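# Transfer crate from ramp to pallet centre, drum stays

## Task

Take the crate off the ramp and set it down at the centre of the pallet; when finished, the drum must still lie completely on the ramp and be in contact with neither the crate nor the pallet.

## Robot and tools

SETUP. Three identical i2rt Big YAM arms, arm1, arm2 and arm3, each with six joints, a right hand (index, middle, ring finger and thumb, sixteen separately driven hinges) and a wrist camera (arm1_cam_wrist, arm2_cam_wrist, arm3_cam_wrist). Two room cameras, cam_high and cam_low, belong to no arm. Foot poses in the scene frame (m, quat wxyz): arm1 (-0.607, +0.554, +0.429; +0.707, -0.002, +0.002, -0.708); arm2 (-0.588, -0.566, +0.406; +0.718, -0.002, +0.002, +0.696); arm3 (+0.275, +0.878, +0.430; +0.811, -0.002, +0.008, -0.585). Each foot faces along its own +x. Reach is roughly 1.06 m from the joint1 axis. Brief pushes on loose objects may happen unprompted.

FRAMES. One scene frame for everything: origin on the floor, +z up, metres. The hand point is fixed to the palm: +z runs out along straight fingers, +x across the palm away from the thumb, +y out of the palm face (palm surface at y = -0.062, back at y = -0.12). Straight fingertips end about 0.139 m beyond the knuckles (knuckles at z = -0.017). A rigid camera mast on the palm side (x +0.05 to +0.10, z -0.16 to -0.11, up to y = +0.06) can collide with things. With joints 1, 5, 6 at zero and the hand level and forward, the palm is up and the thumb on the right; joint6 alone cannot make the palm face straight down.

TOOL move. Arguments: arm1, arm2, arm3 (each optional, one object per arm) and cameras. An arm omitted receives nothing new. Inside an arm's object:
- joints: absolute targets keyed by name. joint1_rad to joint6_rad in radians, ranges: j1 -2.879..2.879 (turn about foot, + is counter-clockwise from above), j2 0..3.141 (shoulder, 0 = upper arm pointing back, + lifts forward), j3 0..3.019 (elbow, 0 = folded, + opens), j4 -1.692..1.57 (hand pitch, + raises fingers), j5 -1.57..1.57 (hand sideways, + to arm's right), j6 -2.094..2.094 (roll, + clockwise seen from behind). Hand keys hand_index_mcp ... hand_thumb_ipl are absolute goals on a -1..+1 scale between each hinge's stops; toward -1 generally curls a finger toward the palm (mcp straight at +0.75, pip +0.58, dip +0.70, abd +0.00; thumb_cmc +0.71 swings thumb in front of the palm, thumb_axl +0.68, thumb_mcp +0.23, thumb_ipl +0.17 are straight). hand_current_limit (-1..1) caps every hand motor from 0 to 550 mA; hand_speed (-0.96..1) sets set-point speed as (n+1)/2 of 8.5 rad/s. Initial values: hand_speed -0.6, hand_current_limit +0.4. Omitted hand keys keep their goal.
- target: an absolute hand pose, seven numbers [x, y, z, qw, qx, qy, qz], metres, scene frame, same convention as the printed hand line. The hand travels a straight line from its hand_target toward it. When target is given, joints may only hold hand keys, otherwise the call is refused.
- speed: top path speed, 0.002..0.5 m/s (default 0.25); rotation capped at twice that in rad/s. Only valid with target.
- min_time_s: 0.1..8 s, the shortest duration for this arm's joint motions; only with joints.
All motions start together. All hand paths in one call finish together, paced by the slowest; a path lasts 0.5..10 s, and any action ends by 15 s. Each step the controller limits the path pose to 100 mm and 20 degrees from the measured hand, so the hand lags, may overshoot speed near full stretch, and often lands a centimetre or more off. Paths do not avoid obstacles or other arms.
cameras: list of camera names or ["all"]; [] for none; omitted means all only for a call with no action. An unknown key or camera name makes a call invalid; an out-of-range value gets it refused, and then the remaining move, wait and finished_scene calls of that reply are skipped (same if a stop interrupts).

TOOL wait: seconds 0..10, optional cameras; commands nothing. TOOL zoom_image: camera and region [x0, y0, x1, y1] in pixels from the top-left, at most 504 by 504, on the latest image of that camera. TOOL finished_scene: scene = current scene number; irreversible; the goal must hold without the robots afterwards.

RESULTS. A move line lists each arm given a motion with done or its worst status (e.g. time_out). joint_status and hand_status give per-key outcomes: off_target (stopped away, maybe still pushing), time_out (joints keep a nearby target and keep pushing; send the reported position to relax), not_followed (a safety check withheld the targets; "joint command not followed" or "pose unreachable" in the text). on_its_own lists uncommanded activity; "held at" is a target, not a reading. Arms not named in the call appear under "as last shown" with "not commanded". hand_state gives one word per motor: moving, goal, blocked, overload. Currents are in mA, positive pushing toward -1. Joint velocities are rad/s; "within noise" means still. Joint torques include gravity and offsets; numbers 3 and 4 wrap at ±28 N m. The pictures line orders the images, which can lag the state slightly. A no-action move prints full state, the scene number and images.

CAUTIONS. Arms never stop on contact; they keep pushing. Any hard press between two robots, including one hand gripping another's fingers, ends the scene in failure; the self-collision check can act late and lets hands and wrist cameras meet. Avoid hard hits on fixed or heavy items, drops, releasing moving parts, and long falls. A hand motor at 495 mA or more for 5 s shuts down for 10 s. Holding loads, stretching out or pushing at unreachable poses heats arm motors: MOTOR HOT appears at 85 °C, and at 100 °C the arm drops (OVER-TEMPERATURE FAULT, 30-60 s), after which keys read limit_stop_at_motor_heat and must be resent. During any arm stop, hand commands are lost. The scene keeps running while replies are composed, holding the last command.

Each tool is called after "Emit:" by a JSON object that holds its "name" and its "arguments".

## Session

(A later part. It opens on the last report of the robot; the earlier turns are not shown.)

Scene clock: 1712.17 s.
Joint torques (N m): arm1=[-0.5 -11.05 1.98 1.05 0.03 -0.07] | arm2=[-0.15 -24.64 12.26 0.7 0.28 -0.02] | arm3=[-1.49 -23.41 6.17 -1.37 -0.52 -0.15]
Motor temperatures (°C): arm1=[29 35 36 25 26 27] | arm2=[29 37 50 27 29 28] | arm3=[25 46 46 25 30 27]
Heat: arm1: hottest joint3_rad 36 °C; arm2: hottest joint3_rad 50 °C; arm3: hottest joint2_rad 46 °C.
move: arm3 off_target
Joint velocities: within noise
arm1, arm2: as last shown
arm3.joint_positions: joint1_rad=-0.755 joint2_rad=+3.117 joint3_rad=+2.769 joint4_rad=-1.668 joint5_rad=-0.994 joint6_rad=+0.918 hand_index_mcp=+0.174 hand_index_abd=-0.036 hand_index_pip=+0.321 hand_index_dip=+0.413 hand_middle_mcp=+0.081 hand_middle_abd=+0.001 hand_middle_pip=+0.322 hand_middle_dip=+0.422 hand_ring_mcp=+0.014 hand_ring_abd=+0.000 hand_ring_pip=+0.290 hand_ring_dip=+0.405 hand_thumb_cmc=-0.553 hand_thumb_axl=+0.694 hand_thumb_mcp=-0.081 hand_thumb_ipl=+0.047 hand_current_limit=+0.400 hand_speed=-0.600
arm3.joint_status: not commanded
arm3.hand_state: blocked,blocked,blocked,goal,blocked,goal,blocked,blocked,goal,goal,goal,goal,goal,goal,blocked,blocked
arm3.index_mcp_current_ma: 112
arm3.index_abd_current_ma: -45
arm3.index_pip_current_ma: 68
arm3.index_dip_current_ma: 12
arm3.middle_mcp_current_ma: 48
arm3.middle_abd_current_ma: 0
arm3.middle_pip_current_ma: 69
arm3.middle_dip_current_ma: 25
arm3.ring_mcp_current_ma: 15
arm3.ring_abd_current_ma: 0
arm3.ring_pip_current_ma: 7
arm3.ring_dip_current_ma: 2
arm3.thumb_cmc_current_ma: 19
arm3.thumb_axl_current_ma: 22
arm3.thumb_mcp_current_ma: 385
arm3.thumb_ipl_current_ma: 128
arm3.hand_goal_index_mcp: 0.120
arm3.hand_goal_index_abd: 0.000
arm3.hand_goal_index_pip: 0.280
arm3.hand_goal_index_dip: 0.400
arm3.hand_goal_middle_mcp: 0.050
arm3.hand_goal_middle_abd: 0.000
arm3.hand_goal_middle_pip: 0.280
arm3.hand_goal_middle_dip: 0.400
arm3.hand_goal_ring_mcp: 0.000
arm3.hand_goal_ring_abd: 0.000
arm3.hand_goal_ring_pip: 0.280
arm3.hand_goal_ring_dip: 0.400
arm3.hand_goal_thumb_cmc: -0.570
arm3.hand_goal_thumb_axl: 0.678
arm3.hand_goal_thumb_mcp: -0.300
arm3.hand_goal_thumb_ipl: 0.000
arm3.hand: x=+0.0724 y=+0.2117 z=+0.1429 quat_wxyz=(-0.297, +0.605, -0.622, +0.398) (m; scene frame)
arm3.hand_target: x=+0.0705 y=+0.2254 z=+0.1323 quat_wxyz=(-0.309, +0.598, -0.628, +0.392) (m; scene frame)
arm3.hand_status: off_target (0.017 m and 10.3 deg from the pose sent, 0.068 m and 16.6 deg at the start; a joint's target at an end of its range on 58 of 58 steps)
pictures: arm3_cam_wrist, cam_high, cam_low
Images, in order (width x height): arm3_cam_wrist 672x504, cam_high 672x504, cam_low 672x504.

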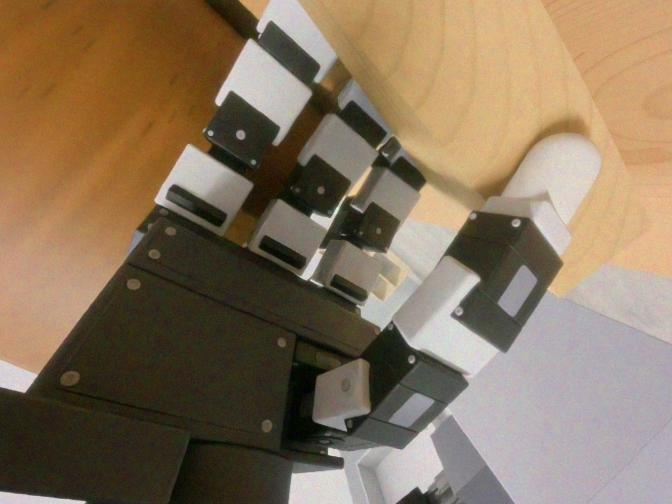

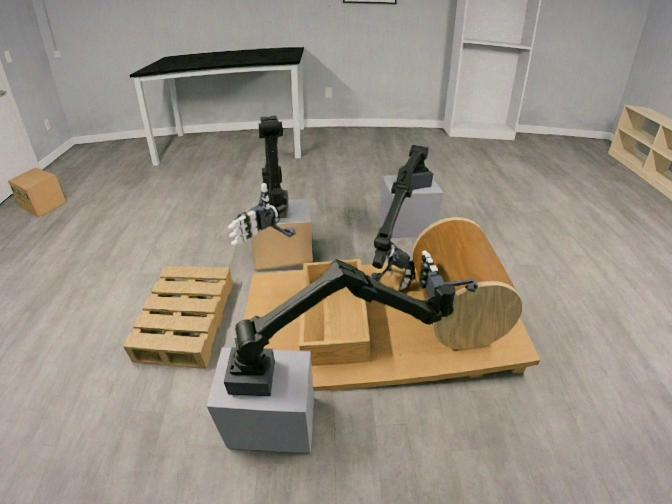

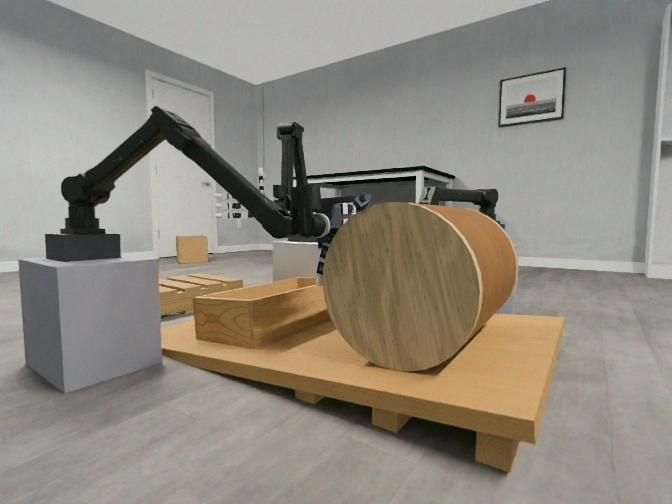

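Emit:
{"name": "move", "arguments": {"arm3": {"target": [0.075, 0.235, 0.108, 0.380, -0.596, 0.5955, -0.380], "speed": 0.08}, "cameras": ["arm3_cam_wrist", "cam_high"]}}

Emit:
{"name": "zoom_image", "arguments": {"camera": "cam_high", "region": [340, 220, 480, 330]}}

Scene clock: 1718.17 s.
Joint torques (N m): arm1=[-0.79 -10.7 1.94 1.14 0 0.04] | arm2=[0.21 -24.82 12.33 0.72 0.28 -0.03] | arm3=[-1.2 -22.24 4.88 -0.21 -0.2 -0.13]
Motor temperatures (°C): arm1=[29 34 36 25 26 27] | arm2=[29 37 51 27 29 28] | arm3=[25 47 45 25 29 27]
Heat: arm1: hottest joint3_rad 36 °C; arm2: hottest joint3_rad 51 °C; arm3: hottest joint2_rad 47 °C.
move: arm3 off_target
Joint velocities: within noise
arm1: as last shown
arm2.joint_positions: joint1_rad=-1.256 joint2_rad=+2.581 joint3_rad=+1.922 joint4_rad=+0.730 joint5_rad=-1.388 joint6_rad=+1.580 hand_index_mcp=+0.755 hand_index_abd=+0.002 hand_index_pip=+0.575 hand_index_dip=+0.697 hand_middle_mcp=+0.755 hand_middle_abd=+0.002 hand_middle_pip=+0.575 hand_middle_dip=+0.698 hand_ring_mcp=+0.755 hand_ring_abd=+0.002 hand_ring_pip=+0.575 hand_ring_dip=+0.698 hand_thumb_cmc=+1.000 hand_thumb_axl=+0.674 hand_thumb_mcp=+0.199 hand_thumb_ipl=+0.171 hand_current_limit=+0.400 hand_speed=-0.600
arm2.joint_status: not commanded
arm2.hand_state: goal,goal,goal,goal,goal,goal,goal,goal,goal,goal,goal,goal,goal,goal,goal,goal
arm2.index_mcp_current_ma: 0
arm2.index_abd_current_ma: 0
arm2.index_pip_current_ma: 0
arm2.index_dip_current_ma: 0
arm2.middle_mcp_current_ma: 0
arm2.middle_abd_current_ma: 0
arm2.middle_pip_current_ma: 0
arm2.middle_dip_current_ma: 0
arm2.ring_mcp_current_ma: 0
arm2.ring_abd_current_ma: 0
arm2.ring_pip_current_ma: 0
arm2.ring_dip_current_ma: 0
arm2.thumb_cmc_current_ma: 0
arm2.thumb_axl_current_ma: -1
arm2.thumb_mcp_current_ma: 0
arm2.thumb_ipl_current_ma: 0
arm2.hand_goal_index_mcp: 0.754
arm2.hand_goal_index_abd: 0.000
arm2.hand_goal_index_pip: 0.576
arm2.hand_goal_index_dip: 0.696
arm2.hand_goal_middle_mcp: 0.754
arm2.hand_goal_middle_abd: 0.000
arm2.hand_goal_middle_pip: 0.576
arm2.hand_goal_middle_dip: 0.696
arm2.hand_goal_ring_mcp: 0.754
arm2.hand_goal_ring_abd: 0.000
arm2.hand_goal_ring_pip: 0.576
arm2.hand_goal_ring_dip: 0.696
arm2.hand_goal_thumb_cmc: 1.000
arm2.hand_goal_thumb_axl: 0.678
arm2.hand_goal_thumb_mcp: 0.200
arm2.hand_goal_thumb_ipl: 0.170
arm2.hand: x=+0.2053 y=-0.1736 z=+0.4329 quat_wxyz=(-0.512, +0.457, +0.536, +0.491) (m; scene frame)
arm2.hand_target: x=+0.2117 y=-0.1813 z=+0.4009 quat_wxyz=(-0.521, +0.478, +0.521, +0.478) (m; scene frame)
arm2.hand_status: not commanded
arm3.joint_positions: joint1_rad=-0.758 joint2_rad=+3.101 joint3_rad=+2.726 joint4_rad=-1.655 joint5_rad=-1.000 joint6_rad=+0.890 hand_index_mcp=+0.175 hand_index_abd=-0.046 hand_index_pip=+0.319 hand_index_dip=+0.398 hand_middle_mcp=+0.081 hand_middle_abd=+0.000 hand_middle_pip=+0.322 hand_middle_dip=+0.422 hand_ring_mcp=+0.014 hand_ring_abd=-0.001 hand_ring_pip=+0.290 hand_ring_dip=+0.405 hand_thumb_cmc=-0.554 hand_thumb_axl=+0.694 hand_thumb_mcp=-0.081 hand_thumb_ipl=+0.047 hand_current_limit=+0.400 hand_speed=-0.600
arm3.joint_status: not commanded
arm3.hand_state: blocked,blocked,blocked,goal,blocked,goal,blocked,blocked,goal,goal,goal,goal,goal,goal,blocked,blocked
arm3.index_mcp_current_ma: 116
arm3.index_abd_current_ma: -65
arm3.index_pip_current_ma: 63
arm3.index_dip_current_ma: -1
arm3.middle_mcp_current_ma: 49
arm3.middle_abd_current_ma: 0
arm3.middle_pip_current_ma: 69
arm3.middle_dip_current_ma: 25
arm3.ring_mcp_current_ma: 15
arm3.ring_abd_current_ma: 0
arm3.ring_pip_current_ma: 8
arm3.ring_dip_current_ma: 3
arm3.thumb_cmc_current_ma: 16
arm3.thumb_axl_current_ma: 21
arm3.thumb_mcp_current_ma: 385
arm3.thumb_ipl_current_ma: 128
arm3.hand_goal_index_mcp: 0.120
arm3.hand_goal_index_abd: 0.000
arm3.hand_goal_index_pip: 0.280
arm3.hand_goal_index_dip: 0.400
arm3.hand_goal_middle_mcp: 0.050
arm3.hand_goal_middle_abd: 0.000
arm3.hand_goal_middle_pip: 0.280
arm3.hand_goal_middle_dip: 0.400
arm3.hand_goal_ring_mcp: 0.000
arm3.hand_goal_ring_abd: 0.000
arm3.hand_goal_ring_pip: 0.280
arm3.hand_goal_ring_dip: 0.400
arm3.hand_goal_thumb_cmc: -0.570
arm3.hand_goal_thumb_axl: 0.678
arm3.hand_goal_thumb_mcp: -0.300
arm3.hand_goal_thumb_ipl: 0.000
arm3.hand: x=+0.0730 y=+0.2148 z=+0.1405 quat_wxyz=(-0.296, +0.609, -0.616, +0.403) (m; scene frame)
arm3.hand_target: x=+0.0760 y=+0.2366 z=+0.1106 quat_wxyz=(-0.312, +0.602, -0.622, +0.391) (m; scene frame)
arm3.hand_status: off_target (0.038 m and 10.3 deg from the pose sent, 0.042 m and 10.3 deg at the start; a joint's target at an end of its range on 45 of 45 steps)
pictures: arm3_cam_wrist, cam_high
Images, in order (width x height): arm3_cam_wrist 672x504, cam_high 672x504.

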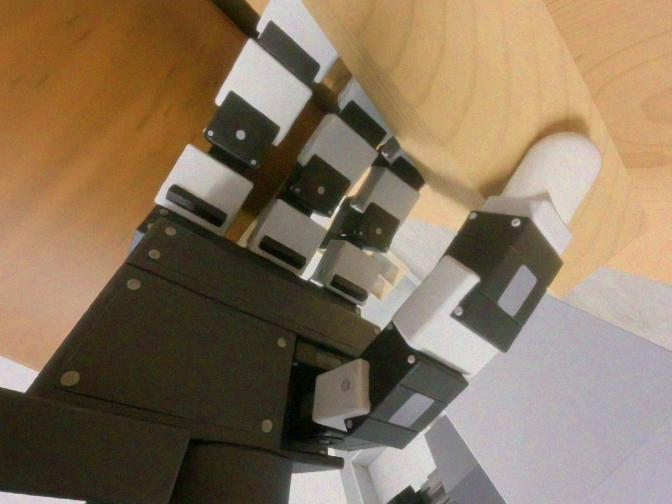

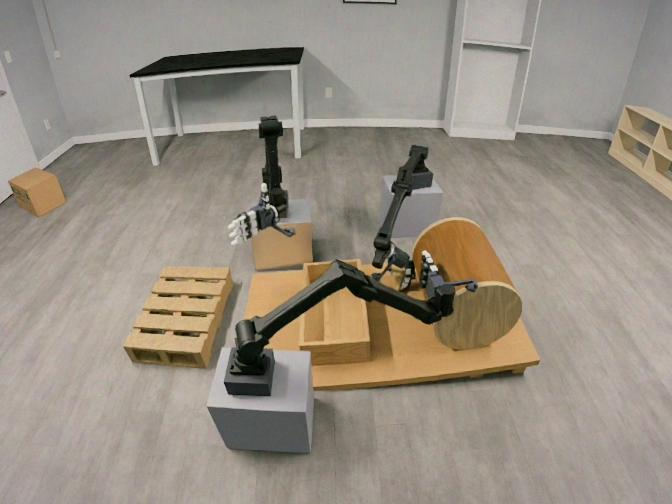

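Scaled by 3.600.

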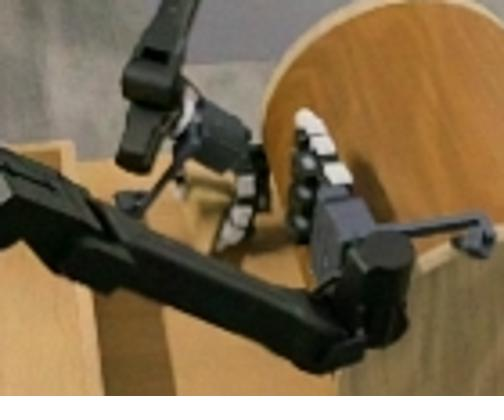

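Emit:
{"name": "move", "arguments": {"arm3": {"joints": {"hand_index_mcp": 0.35, "hand_middle_mcp": 0.35, "hand_ring_mcp": 0.35, "hand_thumb_mcp": 0.1, "hand_speed": -0.8}}, "cameras": ["arm3_cam_wrist", "cam_high"]}}

Emit:
{"name": "zoom_image", "arguments": {"camera": "cam_high", "region": [340, 220, 480, 330]}}

Scene clock: 1725.27 s.
Joint torques (N m): arm1=[-0.26 -10.64 1.69 1.07 -0.03 0.01] | arm2=[-0.09 -24.47 12.26 0.68 0.26 -0.03] | arm3=[-0.79 -22.18 4.93 -0.46 -0.39 -0.06]
Motor temperatures (°C): arm1=[29 34 36 25 26 27] | arm2=[29 37 51 27 29 28] | arm3=[25 48 44 25 29 27]
Heat: arm1: hottest joint3_rad 36 °C; arm2: hottest joint3_rad 51 °C; arm3: hottest joint2_rad 48 °C.
move: arm3 off_target
Joint velocities: within noise
arm1, arm2: as last shown
arm3.joint_positions: joint1_rad=-0.766 joint2_rad=+3.101 joint3_rad=+2.726 joint4_rad=-1.647 joint5_rad=-0.995 joint6_rad=+0.884 hand_index_mcp=+0.292 hand_index_abd=-0.046 hand_index_pip=+0.252 hand_index_dip=+0.383 hand_middle_mcp=+0.337 hand_middle_abd=+0.000 hand_middle_pip=+0.282 hand_middle_dip=+0.403 hand_ring_mcp=+0.339 hand_ring_abd=-0.001 hand_ring_pip=+0.282 hand_ring_dip=+0.403 hand_thumb_cmc=-0.567 hand_thumb_axl=+0.681 hand_thumb_mcp=+0.096 hand_thumb_ipl=+0.002 hand_current_limit=+0.400 hand_speed=-0.800
arm3.joint_status: hand_index_mcp off_target (ended at +0.292, target +0.350); the others done
arm3.hand_state: blocked,blocked,blocked,goal,goal,goal,goal,goal,goal,goal,goal,goal,goal,goal,goal,goal
arm3.index_mcp_current_ma: -125
arm3.index_abd_current_ma: -65
arm3.index_pip_current_ma: -37
arm3.index_dip_current_ma: -18
arm3.middle_mcp_current_ma: -12
arm3.middle_abd_current_ma: 0
arm3.middle_pip_current_ma: 1
arm3.middle_dip_current_ma: 1
arm3.ring_mcp_current_ma: -10
arm3.ring_abd_current_ma: 0
arm3.ring_pip_current_ma: 1
arm3.ring_dip_current_ma: 1
arm3.thumb_cmc_current_ma: 2
arm3.thumb_axl_current_ma: 1
arm3.thumb_mcp_current_ma: -3
arm3.thumb_ipl_current_ma: 1
arm3.hand_goal_index_mcp: 0.350
arm3.hand_goal_index_abd: 0.000
arm3.hand_goal_index_pip: 0.280
arm3.hand_goal_index_dip: 0.400
arm3.hand_goal_middle_mcp: 0.350
arm3.hand_goal_middle_abd: 0.000
arm3.hand_goal_middle_pip: 0.280
arm3.hand_goal_middle_dip: 0.400
arm3.hand_goal_ring_mcp: 0.350
arm3.hand_goal_ring_abd: 0.000
arm3.hand_goal_ring_pip: 0.280
arm3.hand_goal_ring_dip: 0.400
arm3.hand_goal_thumb_cmc: -0.570
arm3.hand_goal_thumb_axl: 0.678
arm3.hand_goal_thumb_mcp: 0.100
arm3.hand_goal_thumb_ipl: 0.000
arm3.hand: x=+0.0663 y=+0.2148 z=+0.1394 quat_wxyz=(-0.290, +0.611, -0.616, +0.405) (m; scene frame)
arm3.hand_target: x=+0.0762 y=+0.2367 z=+0.1106 quat_wxyz=(-0.313, +0.602, -0.622, +0.391) (m; scene frame)
arm3.hand_status: not commanded
pictures: arm3_cam_wrist, cam_high
Images, in order (width x height): arm3_cam_wrist 672x504, cam_high 672x504.

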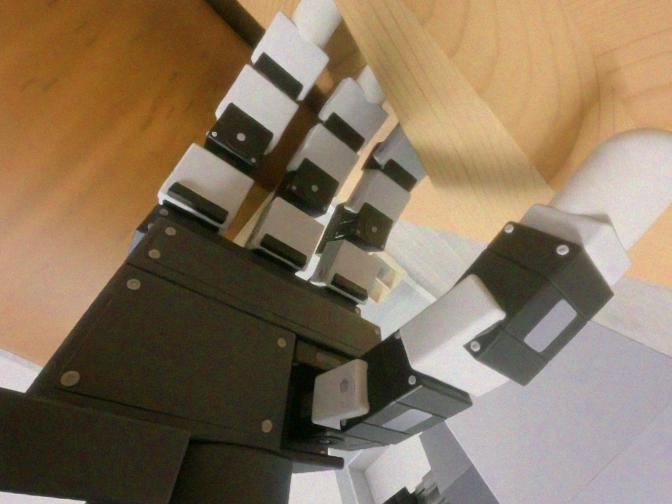

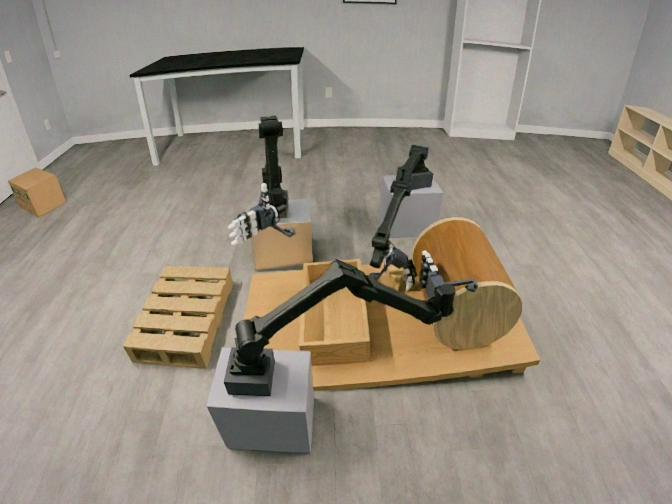

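Scaled by 3.600.

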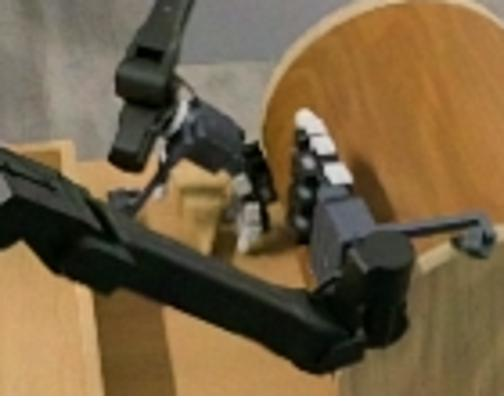

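Emit:
{"name": "move", "arguments": {"arm3": {"target": [0.05, 0.225, 0.25, 0.380, -0.596, 0.5955, -0.380], "speed": 0.12, "joints": {"hand_index_mcp": 0.48, "hand_middle_mcp": 0.48, "hand_ring_mcp": 0.48}}}}

Emit:
{"name": "move", "arguments": {"arm3": {"target": [0.05, 0.27, 0.50, 0.380, -0.596, 0.5955, -0.380], "speed": 0.25}, "cameras": ["arm3_cam_wrist", "cam_high", "cam_low"]}}

Emit:
{"name": "zoom_image", "arguments": {"camera": "cam_high", "region": [340, 220, 480, 330]}}

Scene clock: 1736.23 s.
Joint torques (N m): arm1=[-0.67 -10.64 1.73 1.06 0.01 -0.01] | arm2=[0.26 -24.59 12.29 0.72 0.22 -0.01] | arm3=[0.73 -28.04 6.64 -1.25 -1.72 -0.05]
Motor temperatures (°C): arm1=[29 34 35 25 26 27] | arm2=[29 37 51 27 29 28] | arm3=[25 50 43 25 28 27]
Heat: arm1: hottest joint3_rad 35 °C; arm2: hottest joint3_rad 51 °C; arm3: hottest joint2_rad 50 °C.
move: arm3 off_target
Joint velocities: within noise
arm1, arm2: as last shown
arm2.joint_positions: joint1_rad=-1.256 joint2_rad=+2.581 joint3_rad=+1.922 joint4_rad=+0.730 joint5_rad=-1.386 joint6_rad=+1.580 hand_index_mcp=+0.755 hand_index_abd=+0.002 hand_index_pip=+0.575 hand_index_dip=+0.697 hand_middle_mcp=+0.755 hand_middle_abd=+0.002 hand_middle_pip=+0.575 hand_middle_dip=+0.698 hand_ring_mcp=+0.755 hand_ring_abd=+0.002 hand_ring_pip=+0.575 hand_ring_dip=+0.698 hand_thumb_cmc=+1.000 hand_thumb_axl=+0.674 hand_thumb_mcp=+0.199 hand_thumb_ipl=+0.171 hand_current_limit=+0.400 hand_speed=-0.600
arm2.hand: x=+0.2058 y=-0.1736 z=+0.4333 quat_wxyz=(-0.512, +0.457, +0.536, +0.492) (m; scene frame)
arm2.hand_target: x=+0.2117 y=-0.1812 z=+0.4010 quat_wxyz=(-0.521, +0.478, +0.521, +0.478) (m; scene frame)
arm3.joint_positions: joint1_rad=-0.810 joint2_rad=+2.886 joint3_rad=+2.479 joint4_rad=-1.674 joint5_rad=-0.943 joint6_rad=+0.914 hand_index_mcp=+0.465 hand_index_abd=-0.003 hand_index_pip=+0.275 hand_index_dip=+0.397 hand_middle_mcp=+0.464 hand_middle_abd=+0.000 hand_middle_pip=+0.282 hand_middle_dip=+0.402 hand_ring_mcp=+0.438 hand_ring_abd=-0.001 hand_ring_pip=+0.282 hand_ring_dip=+0.402 hand_thumb_cmc=-0.568 hand_thumb_axl=+0.680 hand_thumb_mcp=+0.096 hand_thumb_ipl=+0.002 hand_current_limit=+0.400 hand_speed=-0.800
arm3.joint_status: hand_ring_mcp off_target (ended at +0.438, target +0.480); the others done
arm3.hand_state: goal,goal,goal,goal,goal,goal,goal,goal,blocked,goal,goal,goal,goal,goal,goal,goal
arm3.index_mcp_current_ma: -16
arm3.index_abd_current_ma: -1
arm3.index_pip_current_ma: -3
arm3.index_dip_current_ma: -1
arm3.middle_mcp_current_ma: -17
arm3.middle_abd_current_ma: 0
arm3.middle_pip_current_ma: 0
arm3.middle_dip_current_ma: 1
arm3.ring_mcp_current_ma: -77
arm3.ring_abd_current_ma: 0
arm3.ring_pip_current_ma: 0
arm3.ring_dip_current_ma: 1
arm3.thumb_cmc_current_ma: 1
arm3.thumb_axl_current_ma: 1
arm3.thumb_mcp_current_ma: -3
arm3.thumb_ipl_current_ma: 1
arm3.hand_goal_index_mcp: 0.480
arm3.hand_goal_index_abd: 0.000
arm3.hand_goal_index_pip: 0.280
arm3.hand_goal_index_dip: 0.400
arm3.hand_goal_middle_mcp: 0.480
arm3.hand_goal_middle_abd: 0.000
arm3.hand_goal_middle_pip: 0.280
arm3.hand_goal_middle_dip: 0.400
arm3.hand_goal_ring_mcp: 0.480
arm3.hand_goal_ring_abd: 0.000
arm3.hand_goal_ring_pip: 0.280
arm3.hand_goal_ring_dip: 0.400
arm3.hand_goal_thumb_cmc: -0.570
arm3.hand_goal_thumb_axl: 0.678
arm3.hand_goal_thumb_mcp: 0.100
arm3.hand_goal_thumb_ipl: 0.000
arm3.hand: x=+0.0397 y=+0.2466 z=+0.2119 quat_wxyz=(-0.309, +0.586, -0.648, +0.375) (m; scene frame)
arm3.hand_target: x=+0.0505 y=+0.2256 z=+0.2488 quat_wxyz=(-0.297, +0.597, -0.635, +0.389) (m; scene frame)
arm3.hand_status: off_target (0.045 m and 10.1 deg from the pose sent, 0.112 m and 11.0 deg at the start; a joint's target at an end of its range on 56 of 58 steps)
pictures: none

Scene clock: 1738.20 s.
Joint torques (N m): arm1=[-0.38 -10.81 2.13 1.05 0 -0.05] | arm2=[-0.03 -24.53 12.26 0.72 0.22 -0.02] | arm3=[-1.14 -22.18 7.17 -0.88 -1.01 0]
Motor temperatures (°C): arm1=[29 34 35 25 26 27] | arm2=[29 37 51 27 29 28] | arm3=[25 50 43 25 28 27]
Heat: arm1: hottest joint3_rad 35 °C; arm2: hottest joint3_rad 51 °C; arm3: hottest joint2_rad 50 °C.
move: arm3 off_target
Joint velocities: within noise
arm1.joint_positions: joint1_rad=+0.206 joint2_rad=+1.851 joint3_rad=+0.353 joint4_rad=+1.492 joint5_rad=+0.993 joint6_rad=-1.563 hand_index_mcp=+0.755 hand_index_abd=-0.002 hand_index_pip=+0.578 hand_index_dip=+0.699 hand_middle_mcp=+0.755 hand_middle_abd=-0.002 hand_middle_pip=+0.578 hand_middle_dip=+0.699 hand_ring_mcp=+0.754 hand_ring_abd=-0.002 hand_ring_pip=+0.578 hand_ring_dip=+0.699 hand_thumb_cmc=+0.715 hand_thumb_axl=+0.677 hand_thumb_mcp=+0.225 hand_thumb_ipl=+0.168 hand_current_limit=+0.400 hand_speed=-0.600
arm1.joint_status: not commanded
arm1.hand_state: goal,goal,goal,goal,goal,goal,goal,goal,goal,goal,goal,goal,goal,goal,goal,goal
arm1.index_mcp_current_ma: 0
arm1.index_abd_current_ma: -1
arm1.index_pip_current_ma: 1
arm1.index_dip_current_ma: 2
arm1.middle_mcp_current_ma: 0
arm1.middle_abd_current_ma: -1
arm1.middle_pip_current_ma: 1
arm1.middle_dip_current_ma: 1
arm1.ring_mcp_current_ma: 0
arm1.ring_abd_current_ma: -1
arm1.ring_pip_current_ma: 1
arm1.ring_dip_current_ma: 2
arm1.thumb_cmc_current_ma: 0
arm1.thumb_axl_current_ma: 0
arm1.thumb_mcp_current_ma: -1
arm1.thumb_ipl_current_ma: 0
arm1.hand_goal_index_mcp: 0.754
arm1.hand_goal_index_abd: 0.000
arm1.hand_goal_index_pip: 0.576
arm1.hand_goal_index_dip: 0.696
arm1.hand_goal_middle_mcp: 0.754
arm1.hand_goal_middle_abd: 0.000
arm1.hand_goal_middle_pip: 0.576
arm1.hand_goal_middle_dip: 0.696
arm1.hand_goal_ring_mcp: 0.754
arm1.hand_goal_ring_abd: 0.000
arm1.hand_goal_ring_pip: 0.576
arm1.hand_goal_ring_dip: 0.696
arm1.hand_goal_thumb_cmc: 0.714
arm1.hand_goal_thumb_axl: 0.678
arm1.hand_goal_thumb_mcp: 0.226
arm1.hand_goal_thumb_ipl: 0.168
arm1.hand: x=-0.6105 y=+0.0836 z=+0.5463 quat_wxyz=(+0.270, +0.654, +0.269, -0.654) (m; scene frame)
arm1.hand_target: x=-0.6136 y=+0.0856 z=+0.5515 quat_wxyz=(+0.269, +0.653, +0.267, -0.656) (m; scene frame)
arm1.hand_status: not commanded
arm2: as last shown
arm2.joint_positions: joint1_rad=-1.256 joint2_rad=+2.582 joint3_rad=+1.922 joint4_rad=+0.729 joint5_rad=-1.386 joint6_rad=+1.580 hand_index_mcp=+0.755 hand_index_abd=+0.002 hand_index_pip=+0.575 hand_index_dip=+0.697 hand_middle_mcp=+0.755 hand_middle_abd=+0.002 hand_middle_pip=+0.575 hand_middle_dip=+0.698 hand_ring_mcp=+0.755 hand_ring_abd=+0.002 hand_ring_pip=+0.575 hand_ring_dip=+0.698 hand_thumb_cmc=+1.000 hand_thumb_axl=+0.675 hand_thumb_mcp=+0.199 hand_thumb_ipl=+0.171 hand_current_limit=+0.400 hand_speed=-0.600
arm2.hand: x=+0.2057 y=-0.1736 z=+0.4329 quat_wxyz=(-0.512, +0.458, +0.536, +0.491) (m; scene frame)
arm2.hand_target: x=+0.2116 y=-0.1812 z=+0.4009 quat_wxyz=(-0.521, +0.478, +0.521, +0.478) (m; scene frame)
arm3.joint_positions: joint1_rad=-0.816 joint2_rad=+2.271 joint3_rad=+2.078 joint4_rad=-1.674 joint5_rad=-0.972 joint6_rad=+1.024 hand_index_mcp=+0.467 hand_index_abd=-0.002 hand_index_pip=+0.276 hand_index_dip=+0.397 hand_middle_mcp=+0.467 hand_middle_abd=+0.000 hand_middle_pip=+0.276 hand_middle_dip=+0.402 hand_ring_mcp=+0.468 hand_ring_abd=-0.001 hand_ring_pip=+0.279 hand_ring_dip=+0.402 hand_thumb_cmc=-0.568 hand_thumb_axl=+0.680 hand_thumb_mcp=+0.096 hand_thumb_ipl=+0.002 hand_current_limit=+0.400 hand_speed=-0.800
arm3.joint_status: not commanded
arm3.hand_state: goal,goal,goal,goal,goal,goal,goal,goal,goal,goal,goal,goal,goal,goal,goal,goal
arm3.index_mcp_current_ma: -13
arm3.index_abd_current_ma: -1
arm3.index_pip_current_ma: -2
arm3.index_dip_current_ma: -1
arm3.middle_mcp_current_ma: -13
arm3.middle_abd_current_ma: 0
arm3.middle_pip_current_ma: -2
arm3.middle_dip_current_ma: 1
arm3.ring_mcp_current_ma: -11
arm3.ring_abd_current_ma: 0
arm3.ring_pip_current_ma: 0
arm3.ring_dip_current_ma: 1
arm3.thumb_cmc_current_ma: 1
arm3.thumb_axl_current_ma: 1
arm3.thumb_mcp_current_ma: -3
arm3.thumb_ipl_current_ma: 1
arm3.hand_goal_index_mcp: 0.480
arm3.hand_goal_index_abd: 0.000
arm3.hand_goal_index_pip: 0.280
arm3.hand_goal_index_dip: 0.400
arm3.hand_goal_middle_mcp: 0.480
arm3.hand_goal_middle_abd: 0.000
arm3.hand_goal_middle_pip: 0.280
arm3.hand_goal_middle_dip: 0.400
arm3.hand_goal_ring_mcp: 0.480
arm3.hand_goal_ring_abd: 0.000
arm3.hand_goal_ring_pip: 0.280
arm3.hand_goal_ring_dip: 0.400
arm3.hand_goal_thumb_cmc: -0.570
arm3.hand_goal_thumb_axl: 0.678
arm3.hand_goal_thumb_mcp: 0.100
arm3.hand_goal_thumb_ipl: 0.000
arm3.on_its_own: hand_ring_mcp moved +0.030 to your old target +0.480
arm3.hand: x=+0.0535 y=+0.2641 z=+0.4948 quat_wxyz=(-0.244, +0.589, -0.656, +0.405) (m; scene frame)
arm3.hand_target: x=+0.0504 y=+0.2701 z=+0.4996 quat_wxyz=(-0.246, +0.581, -0.662, +0.405) (m; scene frame)
arm3.hand_status: off_target (0.009 m and 17.4 deg from the pose sent, 0.289 m and 10.1 deg at the start; a joint's target at an end of its range on 59 of 59 steps)
pictures: arm3_cam_wrist, cam_high, cam_low
Images, in order (width x height): arm3_cam_wrist 672x504, cam_high 672x504, cam_low 672x504.

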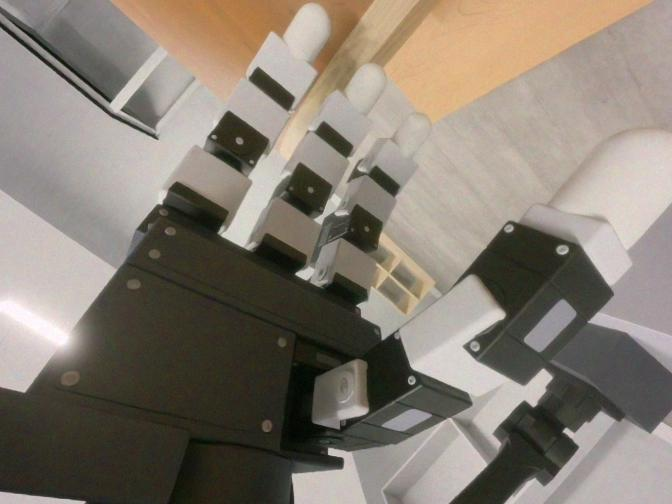

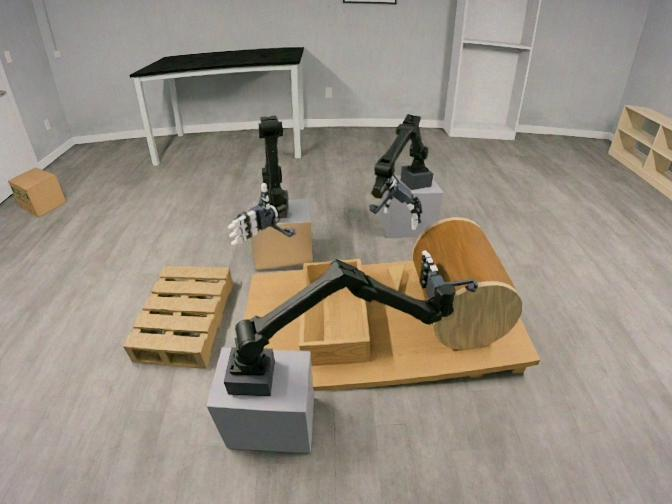

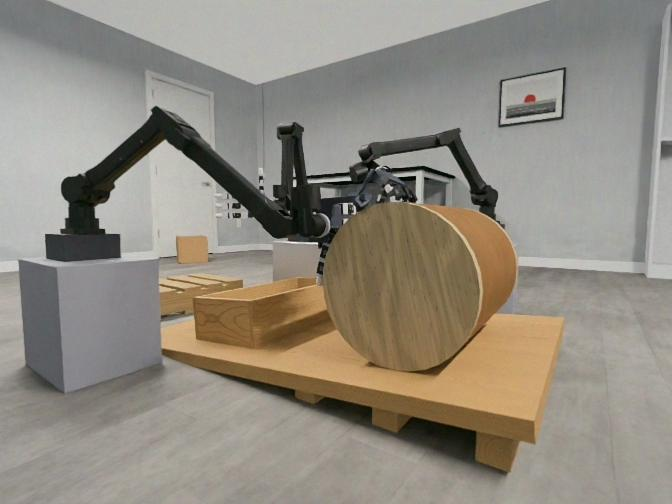

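Scaled by 3.600.

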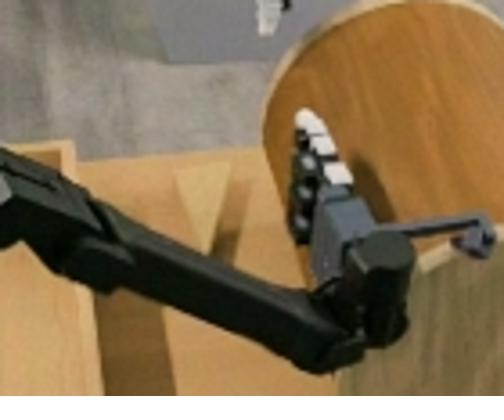

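Emit:
{"name": "move", "arguments": {"arm3": {"joints": {"joint1_rad": 0.3, "joint2_rad": 1.5, "joint3_rad": 1.3, "joint4_rad": -1.2, "joint5_rad": -0.3, "joint6_rad": 0.3, "hand_speed": -0.6}, "min_time_s": 4}, "arm1": {"joints": {"joint1_rad": 1.15, "joint2_rad": 2.1, "joint3_rad": 1.1, "joint4_rad": 1.0, "joint5_rad": 1.06, "joint6_rad": -1.56, "hand_index_abd": -0.45, "hand_middle_abd": -0.45, "hand_ring_abd": -0.45}, "min_time_s": 4}, "cameras": ["cam_high"]}}

Scene clock: 1779.30 s.
Joint torques (N m): arm1=[-0.26 -15.44 9.95 0.88 0.2 0.04] | arm2=[0.21 -24.35 12.11 0.77 0.2 -0.03] | arm3=[-0.15 -13.86 7.91 0.95 -0.22 -0.21]
Motor temperatures (°C): arm1=[29 34 35 25 26 27] | arm2=[29 37 50 27 29 28] | arm3=[25 48 41 25 29 26]
Heat: arm1: hottest joint3_rad 35 °C; arm2: hottest joint3_rad 50 °C; arm3: hottest joint2_rad 48 °C.
move: arm1 done; arm3 done
Joint velocities: within noise
arm1.joint_positions: joint1_rad=+1.150 joint2_rad=+2.087 joint3_rad=+1.055 joint4_rad=+1.008 joint5_rad=+1.058 joint6_rad=-1.563 hand_index_mcp=+0.755 hand_index_abd=-0.451 hand_index_pip=+0.578 hand_index_dip=+0.699 hand_middle_mcp=+0.755 hand_middle_abd=-0.451 hand_middle_pip=+0.578 hand_middle_dip=+0.699 hand_ring_mcp=+0.754 hand_ring_abd=-0.451 hand_ring_pip=+0.578 hand_ring_dip=+0.699 hand_thumb_cmc=+0.715 hand_thumb_axl=+0.677 hand_thumb_mcp=+0.225 hand_thumb_ipl=+0.168 hand_current_limit=+0.400 hand_speed=-0.600
arm1.joint_status: all done
arm1.hand_state: goal,goal,goal,goal,goal,goal,goal,goal,goal,goal,goal,goal,goal,goal,goal,goal
arm1.index_mcp_current_ma: 0
arm1.index_abd_current_ma: 0
arm1.index_pip_current_ma: 1
arm1.index_dip_current_ma: 2
arm1.middle_mcp_current_ma: 0
arm1.middle_abd_current_ma: 0
arm1.middle_pip_current_ma: 1
arm1.middle_dip_current_ma: 1
arm1.ring_mcp_current_ma: 0
arm1.ring_abd_current_ma: 0
arm1.ring_pip_current_ma: 1
arm1.ring_dip_current_ma: 2
arm1.thumb_cmc_current_ma: 0
arm1.thumb_axl_current_ma: 0
arm1.thumb_mcp_current_ma: -1
arm1.thumb_ipl_current_ma: 0
arm1.hand_goal_index_mcp: 0.754
arm1.hand_goal_index_abd: -0.450
arm1.hand_goal_index_pip: 0.576
arm1.hand_goal_index_dip: 0.696
arm1.hand_goal_middle_mcp: 0.754
arm1.hand_goal_middle_abd: -0.450
arm1.hand_goal_middle_pip: 0.576
arm1.hand_goal_middle_dip: 0.696
arm1.hand_goal_ring_mcp: 0.754
arm1.hand_goal_ring_abd: -0.450
arm1.hand_goal_ring_pip: 0.576
arm1.hand_goal_ring_dip: 0.696
arm1.hand_goal_thumb_cmc: 0.714
arm1.hand_goal_thumb_axl: 0.678
arm1.hand_goal_thumb_mcp: 0.226
arm1.hand_goal_thumb_ipl: 0.168
arm1.hand: x=-0.0153 y=+0.1679 z=+0.5426 quat_wxyz=(+0.515, +0.475, +0.530, -0.479) (m; scene frame)
arm1.hand_target: x=-0.0032 y=+0.1619 z=+0.5519 quat_wxyz=(+0.523, +0.479, +0.520, -0.476) (m; scene frame)
arm1.hand_status: not commanded
arm2: as last shown
arm2.joint_positions: joint1_rad=-1.256 joint2_rad=+2.582 joint3_rad=+1.923 joint4_rad=+0.729 joint5_rad=-1.385 joint6_rad=+1.580 hand_index_mcp=+0.755 hand_index_abd=+0.002 hand_index_pip=+0.575 hand_index_dip=+0.697 hand_middle_mcp=+0.755 hand_middle_abd=+0.002 hand_middle_pip=+0.575 hand_middle_dip=+0.698 hand_ring_mcp=+0.755 hand_ring_abd=+0.002 hand_ring_pip=+0.575 hand_ring_dip=+0.698 hand_thumb_cmc=+1.000 hand_thumb_axl=+0.675 hand_thumb_mcp=+0.199 hand_thumb_ipl=+0.171 hand_current_limit=+0.400 hand_speed=-0.600
arm2.thumb_axl_current_ma: 0
arm2.hand: x=+0.2060 y=-0.1736 z=+0.4329 quat_wxyz=(-0.512, +0.458, +0.535, +0.492) (m; scene frame)
arm2.hand_target: x=+0.2116 y=-0.1812 z=+0.4007 quat_wxyz=(-0.521, +0.478, +0.521, +0.478) (m; scene frame)
arm3.joint_positions: joint1_rad=+0.296 joint2_rad=+1.520 joint3_rad=+1.311 joint4_rad=-1.212 joint5_rad=-0.303 joint6_rad=+0.311 hand_index_mcp=+0.481 hand_index_abd=-0.001 hand_index_pip=+0.279 hand_index_dip=+0.398 hand_middle_mcp=+0.481 hand_middle_abd=+0.000 hand_middle_pip=+0.279 hand_middle_dip=+0.402 hand_ring_mcp=+0.481 hand_ring_abd=+0.004 hand_ring_pip=+0.279 hand_ring_dip=+0.398 hand_thumb_cmc=-0.568 hand_thumb_axl=+0.680 hand_thumb_mcp=+0.096 hand_thumb_ipl=+0.001 hand_current_limit=+0.400 hand_speed=-0.600
arm3.joint_status: all done
arm3.hand_state: goal,goal,goal,goal,goal,goal,goal,goal,goal,goal,goal,goal,goal,goal,goal,goal
arm3.index_mcp_current_ma: 0
arm3.index_abd_current_ma: 0
arm3.index_pip_current_ma: 0
arm3.index_dip_current_ma: -1
arm3.middle_mcp_current_ma: 0
arm3.middle_abd_current_ma: 0
arm3.middle_pip_current_ma: 0
arm3.middle_dip_current_ma: 1
arm3.ring_mcp_current_ma: 0
arm3.ring_abd_current_ma: 2
arm3.ring_pip_current_ma: 0
arm3.ring_dip_current_ma: -1
arm3.thumb_cmc_current_ma: 1
arm3.thumb_axl_current_ma: 1
arm3.thumb_mcp_current_ma: -3
arm3.thumb_ipl_current_ma: 0
arm3.hand_goal_index_mcp: 0.480
arm3.hand_goal_index_abd: 0.000
arm3.hand_goal_index_pip: 0.280
arm3.hand_goal_index_dip: 0.400
arm3.hand_goal_middle_mcp: 0.480
arm3.hand_goal_middle_abd: 0.000
arm3.hand_goal_middle_pip: 0.280
arm3.hand_goal_middle_dip: 0.400
arm3.hand_goal_ring_mcp: 0.480
arm3.hand_goal_ring_abd: 0.000
arm3.hand_goal_ring_pip: 0.280
arm3.hand_goal_ring_dip: 0.400
arm3.hand_goal_thumb_cmc: -0.570
arm3.hand_goal_thumb_axl: 0.678
arm3.hand_goal_thumb_mcp: 0.100
arm3.hand_goal_thumb_ipl: 0.000
arm3.hand: x=+0.6046 y=+0.4275 z=+0.6150 quat_wxyz=(-0.006, +0.974, +0.161, +0.160) (m; scene frame)
arm3.hand_target: x=+0.6057 y=+0.4300 z=+0.6222 quat_wxyz=(+0.005, +0.972, +0.170, +0.164) (m; scene frame)
arm3.hand_status: not commanded
pictures: cam_high
Images, in order (width x height): cam_high 672x504.

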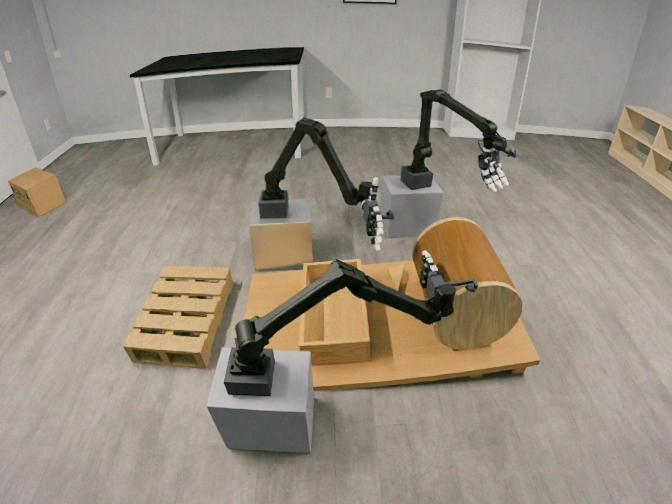

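Emit:
{"name": "move", "arguments": {"arm1": {"target": [0.085, 0.19, 0.33, 0.521, 0.478, 0.521, -0.478], "speed": 0.2}}}

Emit:
{"name": "move", "arguments": {"arm1": {"target": [0.085, 0.19, 0.24, 0.521, 0.478, 0.521, -0.478], "speed": 0.12}, "cameras": ["arm1_cam_wrist", "cam_high", "cam_low"]}}

Emit:
{"name": "zoom_image", "arguments": {"camera": "cam_high", "region": [340, 200, 480, 320]}}

Scene clock: 1791.00 s.
Joint torques (N m): arm1=[0.62 -18.96 7.62 2.03 0.22 -0.07] | arm2=[0.09 -24.7 12.08 0.73 0.2 -0.03] | arm3=[-0.32 -13.92 7.86 1.05 -0.2 -0.21]
Motor temperatures (°C): arm1=[29 34 35 25 26 27] | arm2=[29 37 49 27 29 28] | arm3=[25 46 41 25 28 26]
Heat: arm1: hottest joint3_rad 35 °C; arm2: hottest joint3_rad 49 °C; arm3: hottest joint2_rad 46 °C.
move: arm1 off_target
Joint velocities: within noise
arm1.joint_positions: joint1_rad=+1.244 joint2_rad=+2.700 joint3_rad=+1.519 joint4_rad=+1.125 joint5_rad=+1.161 joint6_rad=-1.554 hand_index_mcp=+0.755 hand_index_abd=-0.451 hand_index_pip=+0.578 hand_index_dip=+0.699 hand_middle_mcp=+0.755 hand_middle_abd=-0.451 hand_middle_pip=+0.578 hand_middle_dip=+0.699 hand_ring_mcp=+0.754 hand_ring_abd=-0.451 hand_ring_pip=+0.578 hand_ring_dip=+0.699 hand_thumb_cmc=+0.715 hand_thumb_axl=+0.677 hand_thumb_mcp=+0.225 hand_thumb_ipl=+0.168 hand_current_limit=+0.400 hand_speed=-0.600
arm1.joint_status: not commanded
arm1.hand_state: goal,goal,goal,goal,goal,goal,goal,goal,goal,goal,goal,goal,goal,goal,goal,goal
arm1.index_mcp_current_ma: 0
arm1.index_abd_current_ma: 0
arm1.index_pip_current_ma: 1
arm1.index_dip_current_ma: 2
arm1.middle_mcp_current_ma: 0
arm1.middle_abd_current_ma: 0
arm1.middle_pip_current_ma: 1
arm1.middle_dip_current_ma: 1
arm1.ring_mcp_current_ma: 0
arm1.ring_abd_current_ma: 0
arm1.ring_pip_current_ma: 1
arm1.ring_dip_current_ma: 2
arm1.thumb_cmc_current_ma: 0
arm1.thumb_axl_current_ma: 0
arm1.thumb_mcp_current_ma: -1
arm1.thumb_ipl_current_ma: 0
arm1.hand_goal_index_mcp: 0.754
arm1.hand_goal_index_abd: -0.450
arm1.hand_goal_index_pip: 0.576
arm1.hand_goal_index_dip: 0.696
arm1.hand_goal_middle_mcp: 0.754
arm1.hand_goal_middle_abd: -0.450
arm1.hand_goal_middle_pip: 0.576
arm1.hand_goal_middle_dip: 0.696
arm1.hand_goal_ring_mcp: 0.754
arm1.hand_goal_ring_abd: -0.450
arm1.hand_goal_ring_pip: 0.576
arm1.hand_goal_ring_dip: 0.696
arm1.hand_goal_thumb_cmc: 0.714
arm1.hand_goal_thumb_axl: 0.678
arm1.hand_goal_thumb_mcp: 0.226
arm1.hand_goal_thumb_ipl: 0.168
arm1.hand: x=+0.0716 y=+0.1900 z=+0.3154 quat_wxyz=(+0.505, +0.474, +0.535, -0.484) (m; scene frame)
arm1.hand_target: x=+0.0843 y=+0.1905 z=+0.3304 quat_wxyz=(+0.521, +0.478, +0.521, -0.478) (m; scene frame)
arm1.hand_status: off_target (0.020 m and 2.6 deg from the pose sent, 0.236 m and 1.3 deg at the start)
arm2, arm3: as last shown
arm3.joint_positions: joint1_rad=+0.296 joint2_rad=+1.520 joint3_rad=+1.311 joint4_rad=-1.212 joint5_rad=-0.303 joint6_rad=+0.310 hand_index_mcp=+0.481 hand_index_abd=-0.001 hand_index_pip=+0.279 hand_index_dip=+0.398 hand_middle_mcp=+0.481 hand_middle_abd=+0.000 hand_middle_pip=+0.279 hand_middle_dip=+0.402 hand_ring_mcp=+0.481 hand_ring_abd=+0.004 hand_ring_pip=+0.279 hand_ring_dip=+0.398 hand_thumb_cmc=-0.568 hand_thumb_axl=+0.680 hand_thumb_mcp=+0.096 hand_thumb_ipl=+0.001 hand_current_limit=+0.400 hand_speed=-0.600
arm3.hand: x=+0.6047 y=+0.4275 z=+0.6150 quat_wxyz=(-0.005, +0.974, +0.161, +0.160) (m; scene frame)
pictures: none

Scene clock: 1792.67 s.
Joint torques (N m): arm1=[0.26 -19.25 7.51 2.04 0.18 -0.01] | arm2=[0.26 -24.7 12.11 0.72 0.19 -0.02] | arm3=[-0.5 -14.15 7.87 1.05 -0.21 -0.2]
Motor temperatures (°C): arm1=[29 34 36 25 26 27] | arm2=[29 37 49 27 29 28] | arm3=[25 46 41 25 28 26]
Heat: arm1: hottest joint3_rad 36 °C; arm2: hottest joint3_rad 49 °C; arm3: hottest joint2_rad 46 °C.
move: arm1 off_target
Joint velocities: within noise
arm1.joint_positions: joint1_rad=+1.244 joint2_rad=+2.919 joint3_rad=+1.708 joint4_rad=+1.159 joint5_rad=+1.161 joint6_rad=-1.554 hand_index_mcp=+0.755 hand_index_abd=-0.451 hand_index_pip=+0.578 hand_index_dip=+0.699 hand_middle_mcp=+0.755 hand_middle_abd=-0.451 hand_middle_pip=+0.578 hand_middle_dip=+0.699 hand_ring_mcp=+0.754 hand_ring_abd=-0.451 hand_ring_pip=+0.578 hand_ring_dip=+0.699 hand_thumb_cmc=+0.715 hand_thumb_axl=+0.677 hand_thumb_mcp=+0.225 hand_thumb_ipl=+0.168 hand_current_limit=+0.400 hand_speed=-0.600
arm1.joint_status: not commanded
arm1.hand_state: goal,goal,goal,goal,goal,goal,goal,goal,goal,goal,goal,goal,goal,goal,goal,goal
arm1.index_mcp_current_ma: 0
arm1.index_abd_current_ma: 0
arm1.index_pip_current_ma: 1
arm1.index_dip_current_ma: 2
arm1.middle_mcp_current_ma: 0
arm1.middle_abd_current_ma: 0
arm1.middle_pip_current_ma: 1
arm1.middle_dip_current_ma: 1
arm1.ring_mcp_current_ma: 0
arm1.ring_abd_current_ma: 0
arm1.ring_pip_current_ma: 1
arm1.ring_dip_current_ma: 2
arm1.thumb_cmc_current_ma: 0
arm1.thumb_axl_current_ma: 0
arm1.thumb_mcp_current_ma: -1
arm1.thumb_ipl_current_ma: 0
arm1.hand_goal_index_mcp: 0.754
arm1.hand_goal_index_abd: -0.450
arm1.hand_goal_index_pip: 0.576
arm1.hand_goal_index_dip: 0.696
arm1.hand_goal_middle_mcp: 0.754
arm1.hand_goal_middle_abd: -0.450
arm1.hand_goal_middle_pip: 0.576
arm1.hand_goal_middle_dip: 0.696
arm1.hand_goal_ring_mcp: 0.754
arm1.hand_goal_ring_abd: -0.450
arm1.hand_goal_ring_pip: 0.576
arm1.hand_goal_ring_dip: 0.696
arm1.hand_goal_thumb_cmc: 0.714
arm1.hand_goal_thumb_axl: 0.678
arm1.hand_goal_thumb_mcp: 0.226
arm1.hand_goal_thumb_ipl: 0.168
arm1.hand: x=+0.0734 y=+0.1893 z=+0.2290 quat_wxyz=(+0.506, +0.475, +0.534, -0.483) (m; scene frame)
arm1.hand_target: x=+0.0845 y=+0.1904 z=+0.2402 quat_wxyz=(+0.521, +0.478, +0.521, -0.478) (m; scene frame)
arm1.hand_status: off_target (0.016 m and 2.4 deg from the pose sent, 0.077 m and 2.6 deg at the start)
arm2, arm3: as last shown
pictures: arm1_cam_wrist, cam_high, cam_low
Images, in order (width x height): arm1_cam_wrist 672x504, cam_high 672x504, cam_low 672x504.

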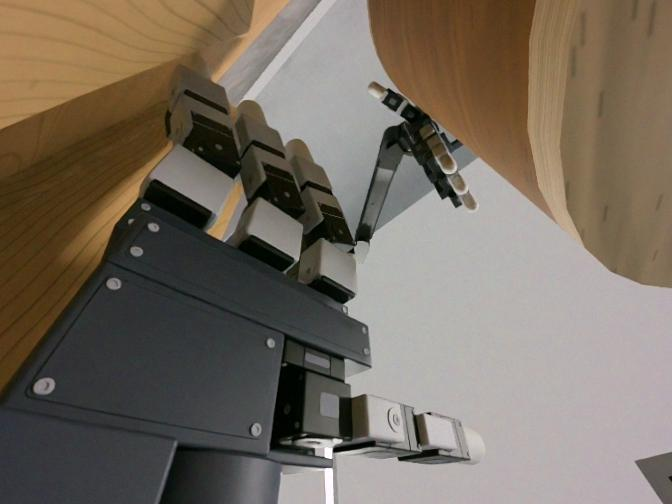

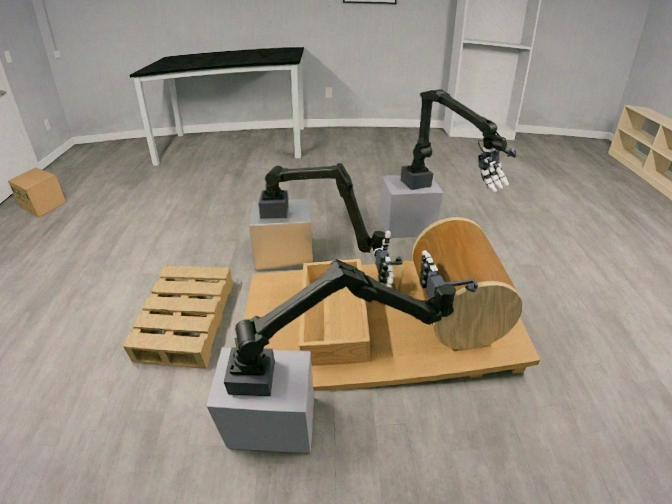

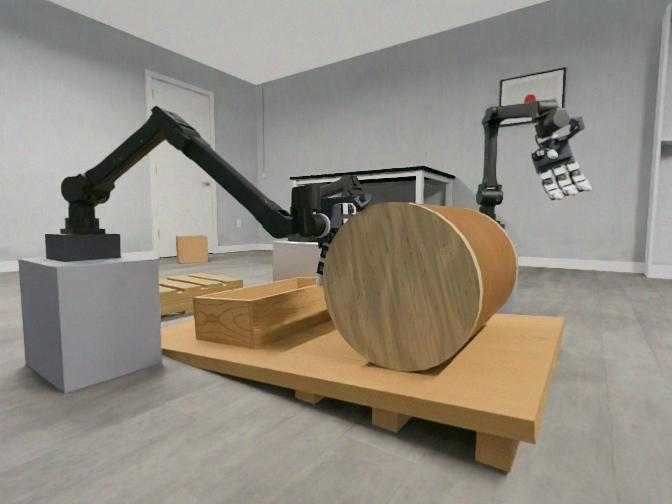

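Scaled by 3.600.

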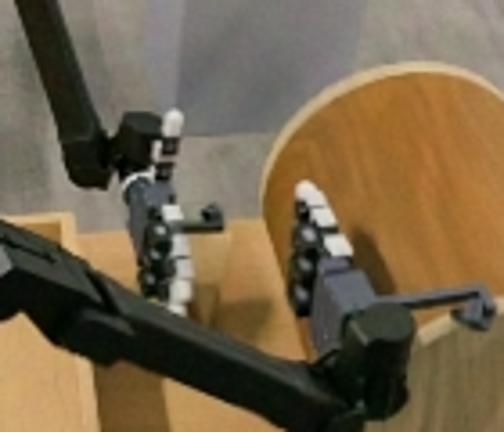

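Emit:
{"name": "move", "arguments": {"arm1": {"target": [0.20, 0.19, 0.24, 0.521, 0.478, 0.521, -0.478], "speed": 0.1}, "cameras": ["arm1_cam_wrist", "cam_high", "cam_low"]}}

Emit:
{"name": "zoom_image", "arguments": {"camera": "cam_high", "region": [340, 200, 480, 320]}}

Scene clock: 1809.90 s.
Joint torques (N m): arm1=[0.15 -19.14 11.08 0.68 -0.18 0] | arm2=[0.26 -24.29 12.18 0.73 0.19 -0.03] | arm3=[-0.56 -14.21 7.79 1.07 -0.2 -0.22]
Motor temperatures (°C): arm1=[29 35 37 25 26 27] | arm2=[29 37 48 27 28 28] | arm3=[25 44 42 25 27 26]
Heat: arm1: hottest joint3_rad 37 °C; arm2: hottest joint3_rad 48 °C; arm3: hottest joint2_rad 44 °C.
move: arm1 off_target
Joint velocities: within noise
arm1.joint_positions: joint1_rad=+1.285 joint2_rad=+3.084 joint3_rad=+2.232 joint4_rad=+0.841 joint5_rad=+1.217 joint6_rad=-1.564 hand_index_mcp=+0.754 hand_index_abd=-0.451 hand_index_pip=+0.578 hand_index_dip=+0.699 hand_middle_mcp=+0.754 hand_middle_abd=-0.451 hand_middle_pip=+0.578 hand_middle_dip=+0.699 hand_ring_mcp=+0.773 hand_ring_abd=-0.445 hand_ring_pip=+0.582 hand_ring_dip=+0.697 hand_thumb_cmc=+0.715 hand_thumb_axl=+0.677 hand_thumb_mcp=+0.225 hand_thumb_ipl=+0.168 hand_current_limit=+0.400 hand_speed=-0.600
arm1.joint_status: not commanded
arm1.hand_state: goal,goal,goal,goal,goal,goal,goal,goal,goal,goal,goal,goal,goal,goal,goal,goal
arm1.index_mcp_current_ma: 0
arm1.index_abd_current_ma: 0
arm1.index_pip_current_ma: 1
arm1.index_dip_current_ma: 2
arm1.middle_mcp_current_ma: 0
arm1.middle_abd_current_ma: 0
arm1.middle_pip_current_ma: 1
arm1.middle_dip_current_ma: 1
arm1.ring_mcp_current_ma: 29
arm1.ring_abd_current_ma: 3
arm1.ring_pip_current_ma: 5
arm1.ring_dip_current_ma: 1
arm1.thumb_cmc_current_ma: 0
arm1.thumb_axl_current_ma: 0
arm1.thumb_mcp_current_ma: -1
arm1.thumb_ipl_current_ma: 0
arm1.hand_goal_index_mcp: 0.754
arm1.hand_goal_index_abd: -0.450
arm1.hand_goal_index_pip: 0.576
arm1.hand_goal_index_dip: 0.696
arm1.hand_goal_middle_mcp: 0.754
arm1.hand_goal_middle_abd: -0.450
arm1.hand_goal_middle_pip: 0.576
arm1.hand_goal_middle_dip: 0.696
arm1.hand_goal_ring_mcp: 0.754
arm1.hand_goal_ring_abd: -0.450
arm1.hand_goal_ring_pip: 0.576
arm1.hand_goal_ring_dip: 0.696
arm1.hand_goal_thumb_cmc: 0.714
arm1.hand_goal_thumb_axl: 0.678
arm1.hand_goal_thumb_mcp: 0.226
arm1.hand_goal_thumb_ipl: 0.168
arm1.hand: x=+0.1882 y=+0.1797 z=+0.2439 quat_wxyz=(+0.513, +0.482, +0.519, -0.484) (m; scene frame)
arm1.hand_target: x=+0.1989 y=+0.1904 z=+0.2406 quat_wxyz=(+0.521, +0.478, +0.522, -0.478) (m; scene frame)
arm1.hand_status: off_target (0.016 m and 1.2 deg from the pose sent, 0.127 m and 2.4 deg at the start)
arm2, arm3: as last shown
pictures: arm1_cam_wrist, cam_high, cam_low
Images, in order (width x height): arm1_cam_wrist 672x504, cam_high 672x504, cam_low 672x504.

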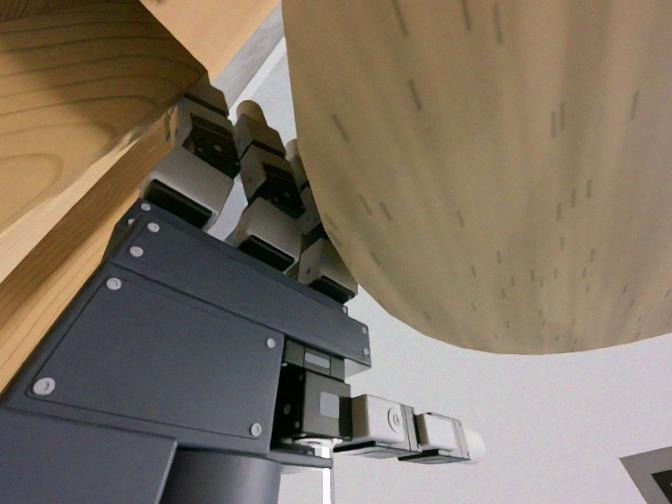

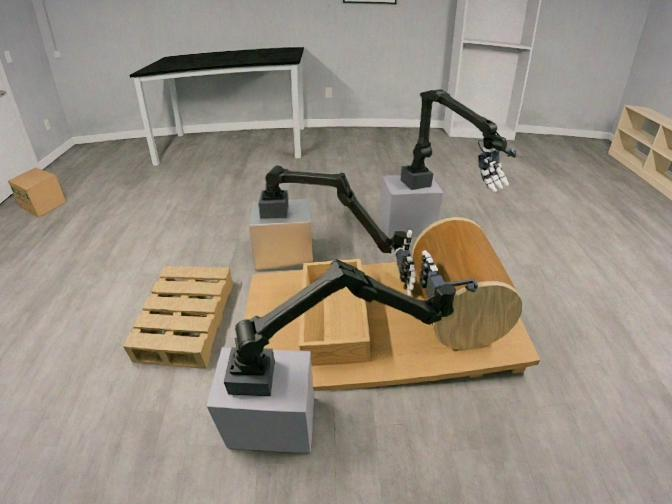

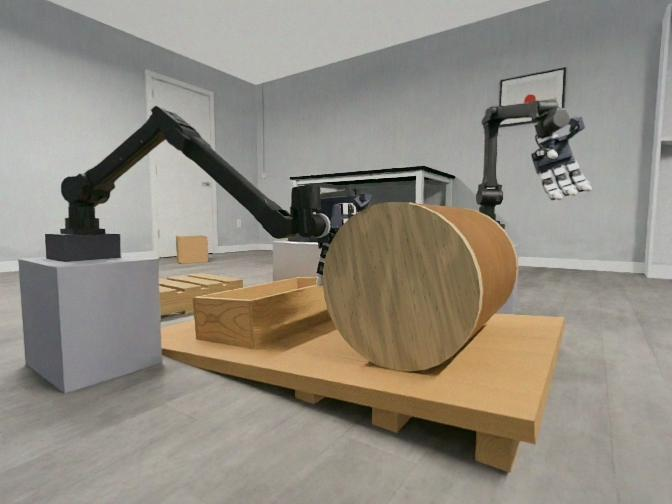

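Scaled by 3.600.

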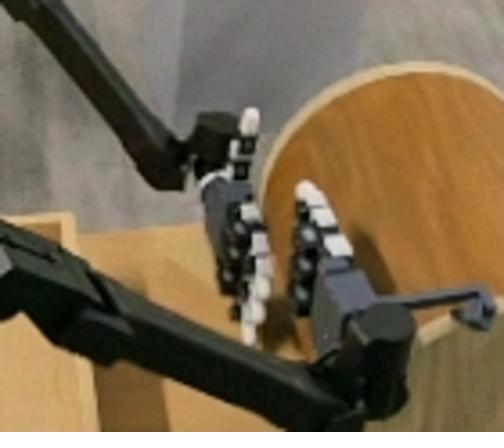

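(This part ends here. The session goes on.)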